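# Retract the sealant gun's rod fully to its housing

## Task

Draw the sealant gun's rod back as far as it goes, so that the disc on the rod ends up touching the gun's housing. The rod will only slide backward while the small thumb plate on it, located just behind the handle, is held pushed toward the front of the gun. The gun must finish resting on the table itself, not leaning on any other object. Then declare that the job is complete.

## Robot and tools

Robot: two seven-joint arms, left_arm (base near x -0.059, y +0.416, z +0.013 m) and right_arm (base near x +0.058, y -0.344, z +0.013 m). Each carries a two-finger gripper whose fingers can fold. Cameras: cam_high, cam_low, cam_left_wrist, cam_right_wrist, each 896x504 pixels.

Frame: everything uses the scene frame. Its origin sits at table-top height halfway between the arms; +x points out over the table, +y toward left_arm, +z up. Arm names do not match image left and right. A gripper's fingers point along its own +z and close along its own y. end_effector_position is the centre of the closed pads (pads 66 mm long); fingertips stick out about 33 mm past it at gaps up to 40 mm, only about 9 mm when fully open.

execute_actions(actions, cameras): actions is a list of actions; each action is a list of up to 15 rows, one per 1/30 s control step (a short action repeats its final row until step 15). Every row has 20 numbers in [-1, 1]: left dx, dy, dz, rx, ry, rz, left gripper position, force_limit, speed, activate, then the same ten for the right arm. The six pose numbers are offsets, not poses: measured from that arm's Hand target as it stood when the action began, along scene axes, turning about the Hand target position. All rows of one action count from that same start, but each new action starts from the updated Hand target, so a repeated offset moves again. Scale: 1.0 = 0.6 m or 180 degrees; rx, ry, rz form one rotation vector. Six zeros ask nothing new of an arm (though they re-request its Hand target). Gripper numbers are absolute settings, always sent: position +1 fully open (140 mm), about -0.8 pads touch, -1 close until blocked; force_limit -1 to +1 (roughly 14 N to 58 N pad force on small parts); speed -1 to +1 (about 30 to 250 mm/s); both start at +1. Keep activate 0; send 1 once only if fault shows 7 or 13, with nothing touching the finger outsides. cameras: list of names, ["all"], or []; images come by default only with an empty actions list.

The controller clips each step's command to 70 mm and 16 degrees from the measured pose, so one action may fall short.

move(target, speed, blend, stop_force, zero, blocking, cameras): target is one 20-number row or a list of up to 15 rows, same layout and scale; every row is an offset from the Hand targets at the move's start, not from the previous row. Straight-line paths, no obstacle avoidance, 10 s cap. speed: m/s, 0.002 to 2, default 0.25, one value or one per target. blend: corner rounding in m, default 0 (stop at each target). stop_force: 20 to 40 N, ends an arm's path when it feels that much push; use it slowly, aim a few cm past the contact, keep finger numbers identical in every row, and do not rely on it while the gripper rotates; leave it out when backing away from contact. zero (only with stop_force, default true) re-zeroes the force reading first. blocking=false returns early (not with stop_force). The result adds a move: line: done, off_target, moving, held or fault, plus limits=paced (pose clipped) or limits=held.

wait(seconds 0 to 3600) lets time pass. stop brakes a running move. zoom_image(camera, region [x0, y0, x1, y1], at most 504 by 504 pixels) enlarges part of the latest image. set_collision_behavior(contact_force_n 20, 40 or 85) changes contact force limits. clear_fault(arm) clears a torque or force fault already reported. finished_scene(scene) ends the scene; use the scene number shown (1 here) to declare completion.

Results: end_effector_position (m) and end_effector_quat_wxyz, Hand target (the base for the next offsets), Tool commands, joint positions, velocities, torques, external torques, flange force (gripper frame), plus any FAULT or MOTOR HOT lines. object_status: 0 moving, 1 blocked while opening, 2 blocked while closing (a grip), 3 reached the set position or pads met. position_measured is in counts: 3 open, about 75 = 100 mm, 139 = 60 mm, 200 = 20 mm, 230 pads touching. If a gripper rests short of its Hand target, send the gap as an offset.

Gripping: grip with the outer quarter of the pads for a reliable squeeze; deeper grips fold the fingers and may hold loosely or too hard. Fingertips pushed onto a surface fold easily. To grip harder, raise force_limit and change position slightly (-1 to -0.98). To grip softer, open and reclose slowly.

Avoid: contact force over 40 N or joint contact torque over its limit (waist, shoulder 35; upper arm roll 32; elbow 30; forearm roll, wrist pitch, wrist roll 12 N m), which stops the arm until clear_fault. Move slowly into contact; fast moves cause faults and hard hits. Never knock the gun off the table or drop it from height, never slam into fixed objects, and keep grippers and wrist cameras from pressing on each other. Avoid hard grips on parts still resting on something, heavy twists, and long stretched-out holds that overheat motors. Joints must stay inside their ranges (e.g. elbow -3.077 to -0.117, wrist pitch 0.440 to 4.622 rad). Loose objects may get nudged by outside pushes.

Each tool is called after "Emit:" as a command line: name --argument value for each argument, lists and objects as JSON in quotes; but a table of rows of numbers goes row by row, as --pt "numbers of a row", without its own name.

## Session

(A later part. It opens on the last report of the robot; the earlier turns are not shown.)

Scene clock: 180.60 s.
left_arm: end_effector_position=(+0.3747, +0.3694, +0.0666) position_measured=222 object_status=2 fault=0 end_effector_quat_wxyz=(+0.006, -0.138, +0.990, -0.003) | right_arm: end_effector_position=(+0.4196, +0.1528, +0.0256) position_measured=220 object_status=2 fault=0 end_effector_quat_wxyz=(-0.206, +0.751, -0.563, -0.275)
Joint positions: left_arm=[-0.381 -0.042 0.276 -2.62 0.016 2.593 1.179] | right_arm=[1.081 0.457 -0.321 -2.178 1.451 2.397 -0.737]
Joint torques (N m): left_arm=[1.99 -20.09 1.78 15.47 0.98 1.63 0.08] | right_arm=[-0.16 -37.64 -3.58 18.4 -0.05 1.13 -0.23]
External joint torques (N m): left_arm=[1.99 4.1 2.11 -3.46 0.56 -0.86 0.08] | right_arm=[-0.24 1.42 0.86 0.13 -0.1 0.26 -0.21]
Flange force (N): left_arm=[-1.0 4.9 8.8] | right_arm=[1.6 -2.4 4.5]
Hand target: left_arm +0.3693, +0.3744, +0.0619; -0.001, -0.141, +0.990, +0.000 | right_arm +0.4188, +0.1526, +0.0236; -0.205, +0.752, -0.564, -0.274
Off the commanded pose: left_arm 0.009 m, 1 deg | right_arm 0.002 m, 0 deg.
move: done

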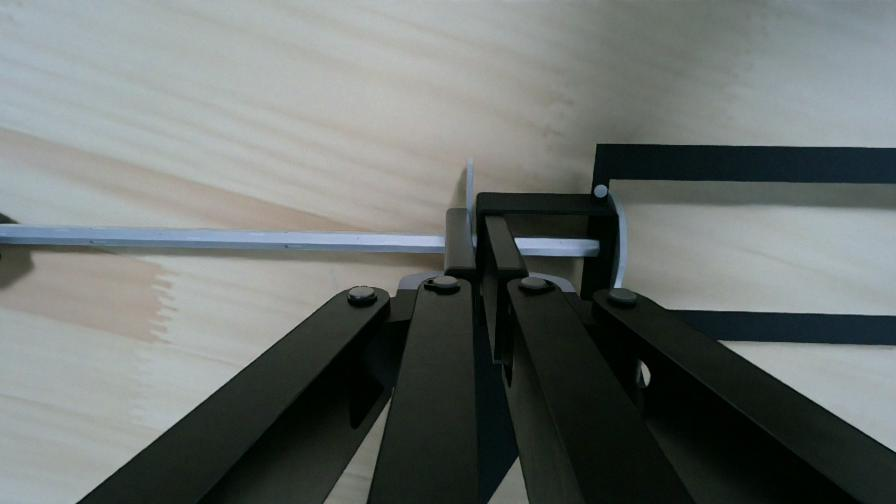

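Emit:
move --target '[0,0,0,0,0,0,-1,-0.05,-1,0,0.0007,-0.0005,-0.002,0,0,0,-0.1,-0.3,-0.6,0]' --speed 0.05 --cameras '["cam_left_wrist","cam_right_wrist"]'

Emit:
zoom_image --camera "cam_left_wrist" --region '[420, 100, 740, 340]'

Scene clock: 182.50 s.
left_arm: end_effector_position=(+0.3737, +0.3705, +0.0654) position_measured=222 object_status=2 fault=0 end_effector_quat_wxyz=(+0.005, -0.139, +0.990, -0.003) | right_arm: end_effector_position=(+0.4194, +0.1526, +0.0236) position_measured=141 object_status=0 fault=0 end_effector_quat_wxyz=(-0.205, +0.751, -0.564, -0.275)
Joint positions: left_arm=[-0.381 -0.04 0.277 -2.621 0.016 2.593 1.179] | right_arm=[1.081 0.462 -0.321 -2.176 1.452 2.398 -0.737]
Joint torques (N m): left_arm=[1.46 -21.08 1.3 16.18 0.85 1.73 0.01] | right_arm=[-0.59 -38.45 -3.92 18.61 0.26 0.95 -0.1]
External joint torques (N m): left_arm=[1.55 2.96 1.71 -2.68 0.43 -0.75 0.01] | right_arm=[-0.6 0.64 0.62 0.4 0.2 0.06 -0.08]
Flange force (N): left_arm=[-0.3 4.0 5.9] | right_arm=[1.3 -2.1 3.1]
Hand target: left_arm +0.3693, +0.3744, +0.0619; -0.001, -0.141, +0.990, +0.000 | right_arm +0.4192, +0.1523, +0.0224; -0.205, +0.752, -0.564, -0.274
Off the commanded pose: left_arm 0.007 m, 1 deg | right_arm 0.001 m, 0 deg.
move: done

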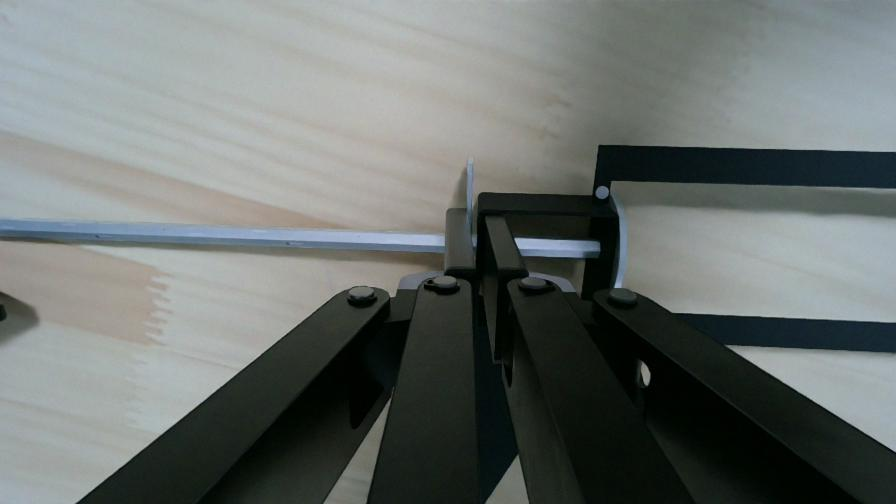

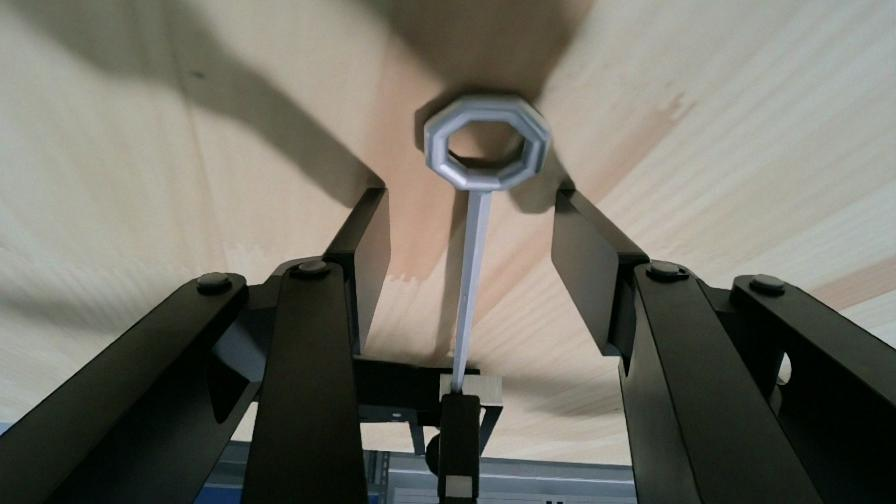

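Scaled by 1.575 from the camera's image (finer frame: 1280x720).

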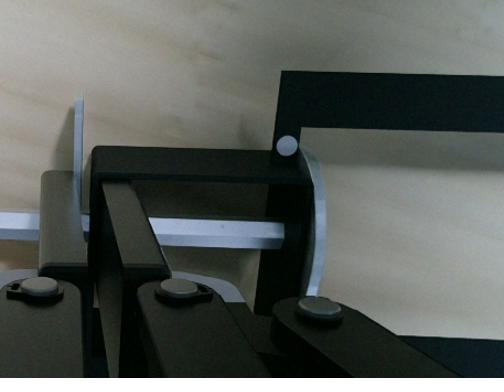

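Emit:
move --pt "0.0073 -0.0065 0.002 0 0 0 -1 -0.05 -1 0 0 0 0 0 0 0 -0.1 -0.3 -0.6 0" --pt "0.0073 -0.0065 0.002 0 0 0 -0.443 -0.05 -0.8 0 0 0 0 0 0 0 -0.1 -0.3 -0.6 0" --pt "0.0073 -0.0065 0.10 0 0 0 -0.443 -0.05 -0.8 0 0.0 0.0 0.13 0 0 0 -0.1 -0.3 -0.6 0" --speed '[0.05,0.05,0.12]' --cameras '["all"]'

Emit:
zoom_image --camera "cam_left_wrist" --region '[360, 100, 780, 340]'

Emit:
zoom_image --camera "cam_low" --region '[400, 240, 520, 310]'

Scene clock: 186.70 s.
left_arm: end_effector_position=(+0.3739, +0.3699, +0.1211) position_measured=185 object_status=3 fault=0 end_effector_quat_wxyz=(+0.000, -0.139, +0.990, -0.001) | right_arm: end_effector_position=(+0.4206, +0.1525, +0.1006) position_measured=141 object_status=3 fault=0 end_effector_quat_wxyz=(-0.208, +0.753, -0.562, -0.273)
Joint positions: left_arm=[-0.372 -0.168 0.268 -2.574 0.063 2.41 1.141] | right_arm=[1.125 0.28 -0.374 -2.229 1.276 2.394 -0.563]
Joint velocities: left_arm=[within noise] | right_arm=[-0.001 -0.001 0 -0.001 0 -0.001 0.005]
Joint torques (N m): left_arm=[-0.03 -22.1 -1.91 21.28 1.03 2.15 -0.21] | right_arm=[-0.12 -35.43 -3.2 20.84 -0.35 0.88 0.18]
External joint torques (N m): left_arm=[-0.03 0.03 -0.59 0.06 0.51 -0.32 -0.21] | right_arm=[-0.09 -0.01 -0.01 0.4 -0.45 -0.25 0.2]
Flange force (N): left_arm=[0.9 -0.8 -1.5] | right_arm=[-1.1 -2.2 -1.1]
Hand target: left_arm +0.3737, +0.3705, +0.1219; -0.001, -0.141, +0.990, +0.000 | right_arm +0.4192, +0.1523, +0.1004; -0.205, +0.752, -0.564, -0.274
Off the commanded pose: left_arm 0.001 m, 0 deg | right_arm 0.001 m, 0 deg.
move: done

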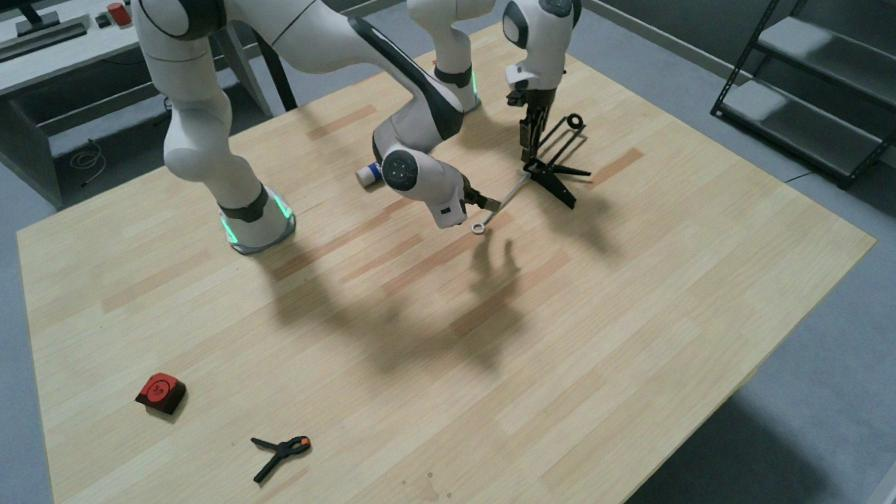

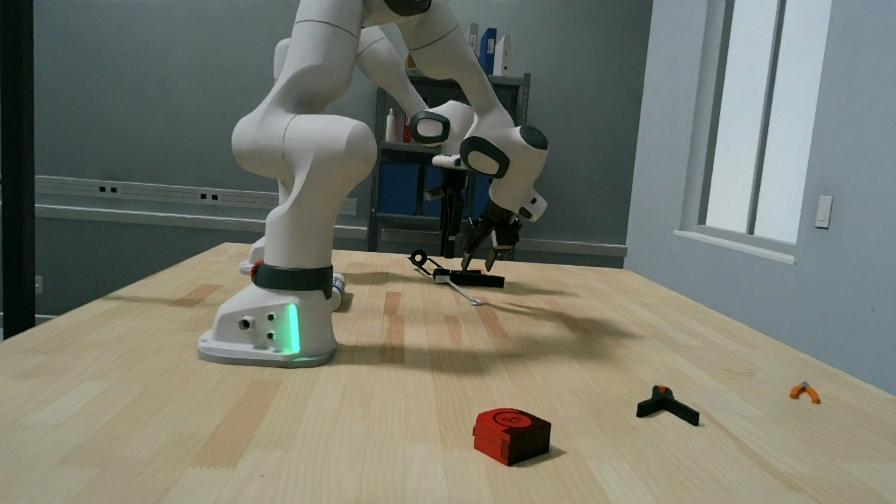

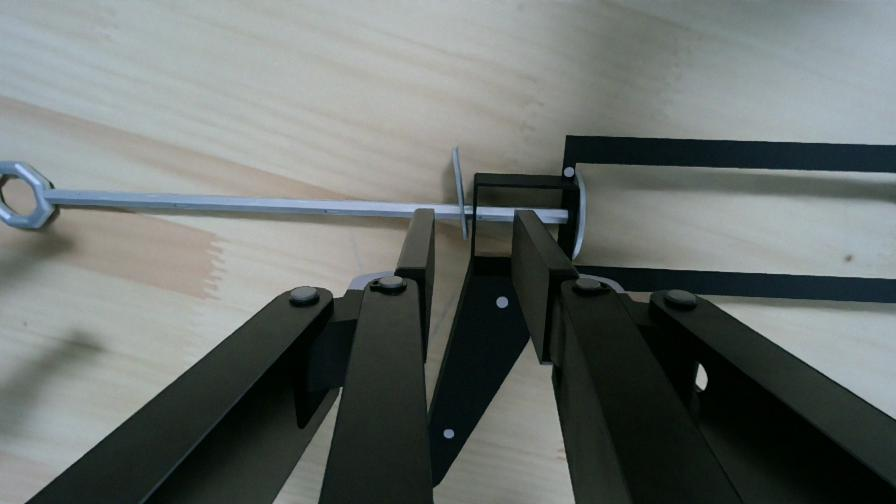

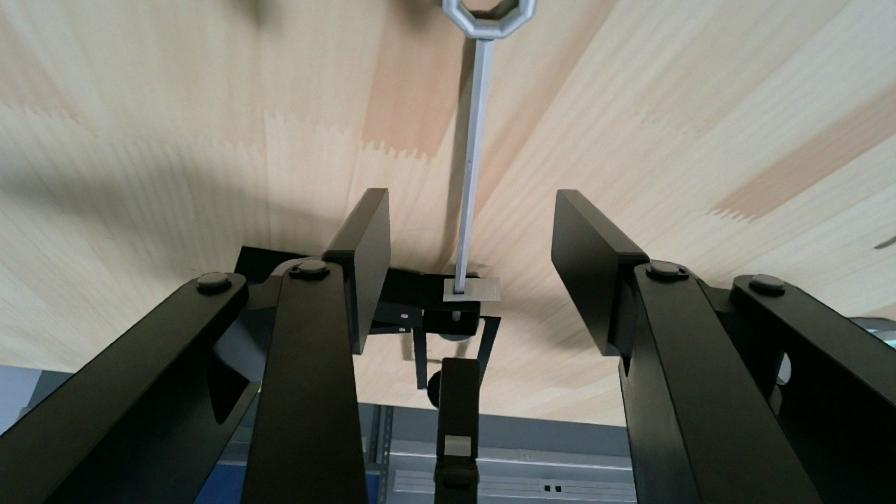

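Scaled by 1.200 from the camera's image (finer frame: 1280x720).

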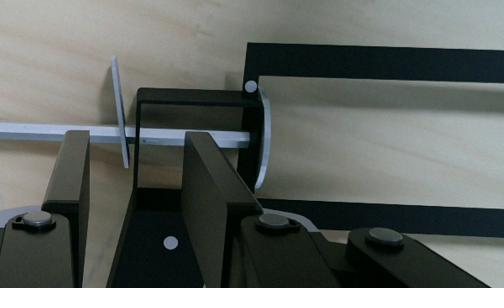

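Scaled by 4.200 from the camera's image (finer frame: 1280x720).

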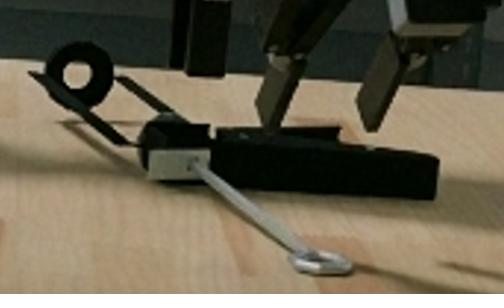

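Emit:
zoom_image --camera "cam_left_wrist" --region '[510, 140, 650, 290]'

Scaled by 3.360 from the camera's image (finer frame: 1280x720).

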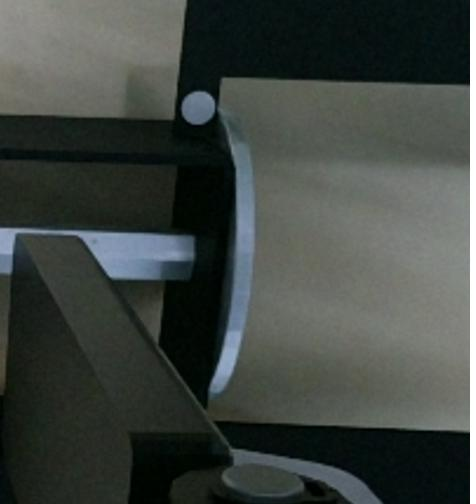

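Emit:
finished_scene --scene 1

The scene is finished: the task was done.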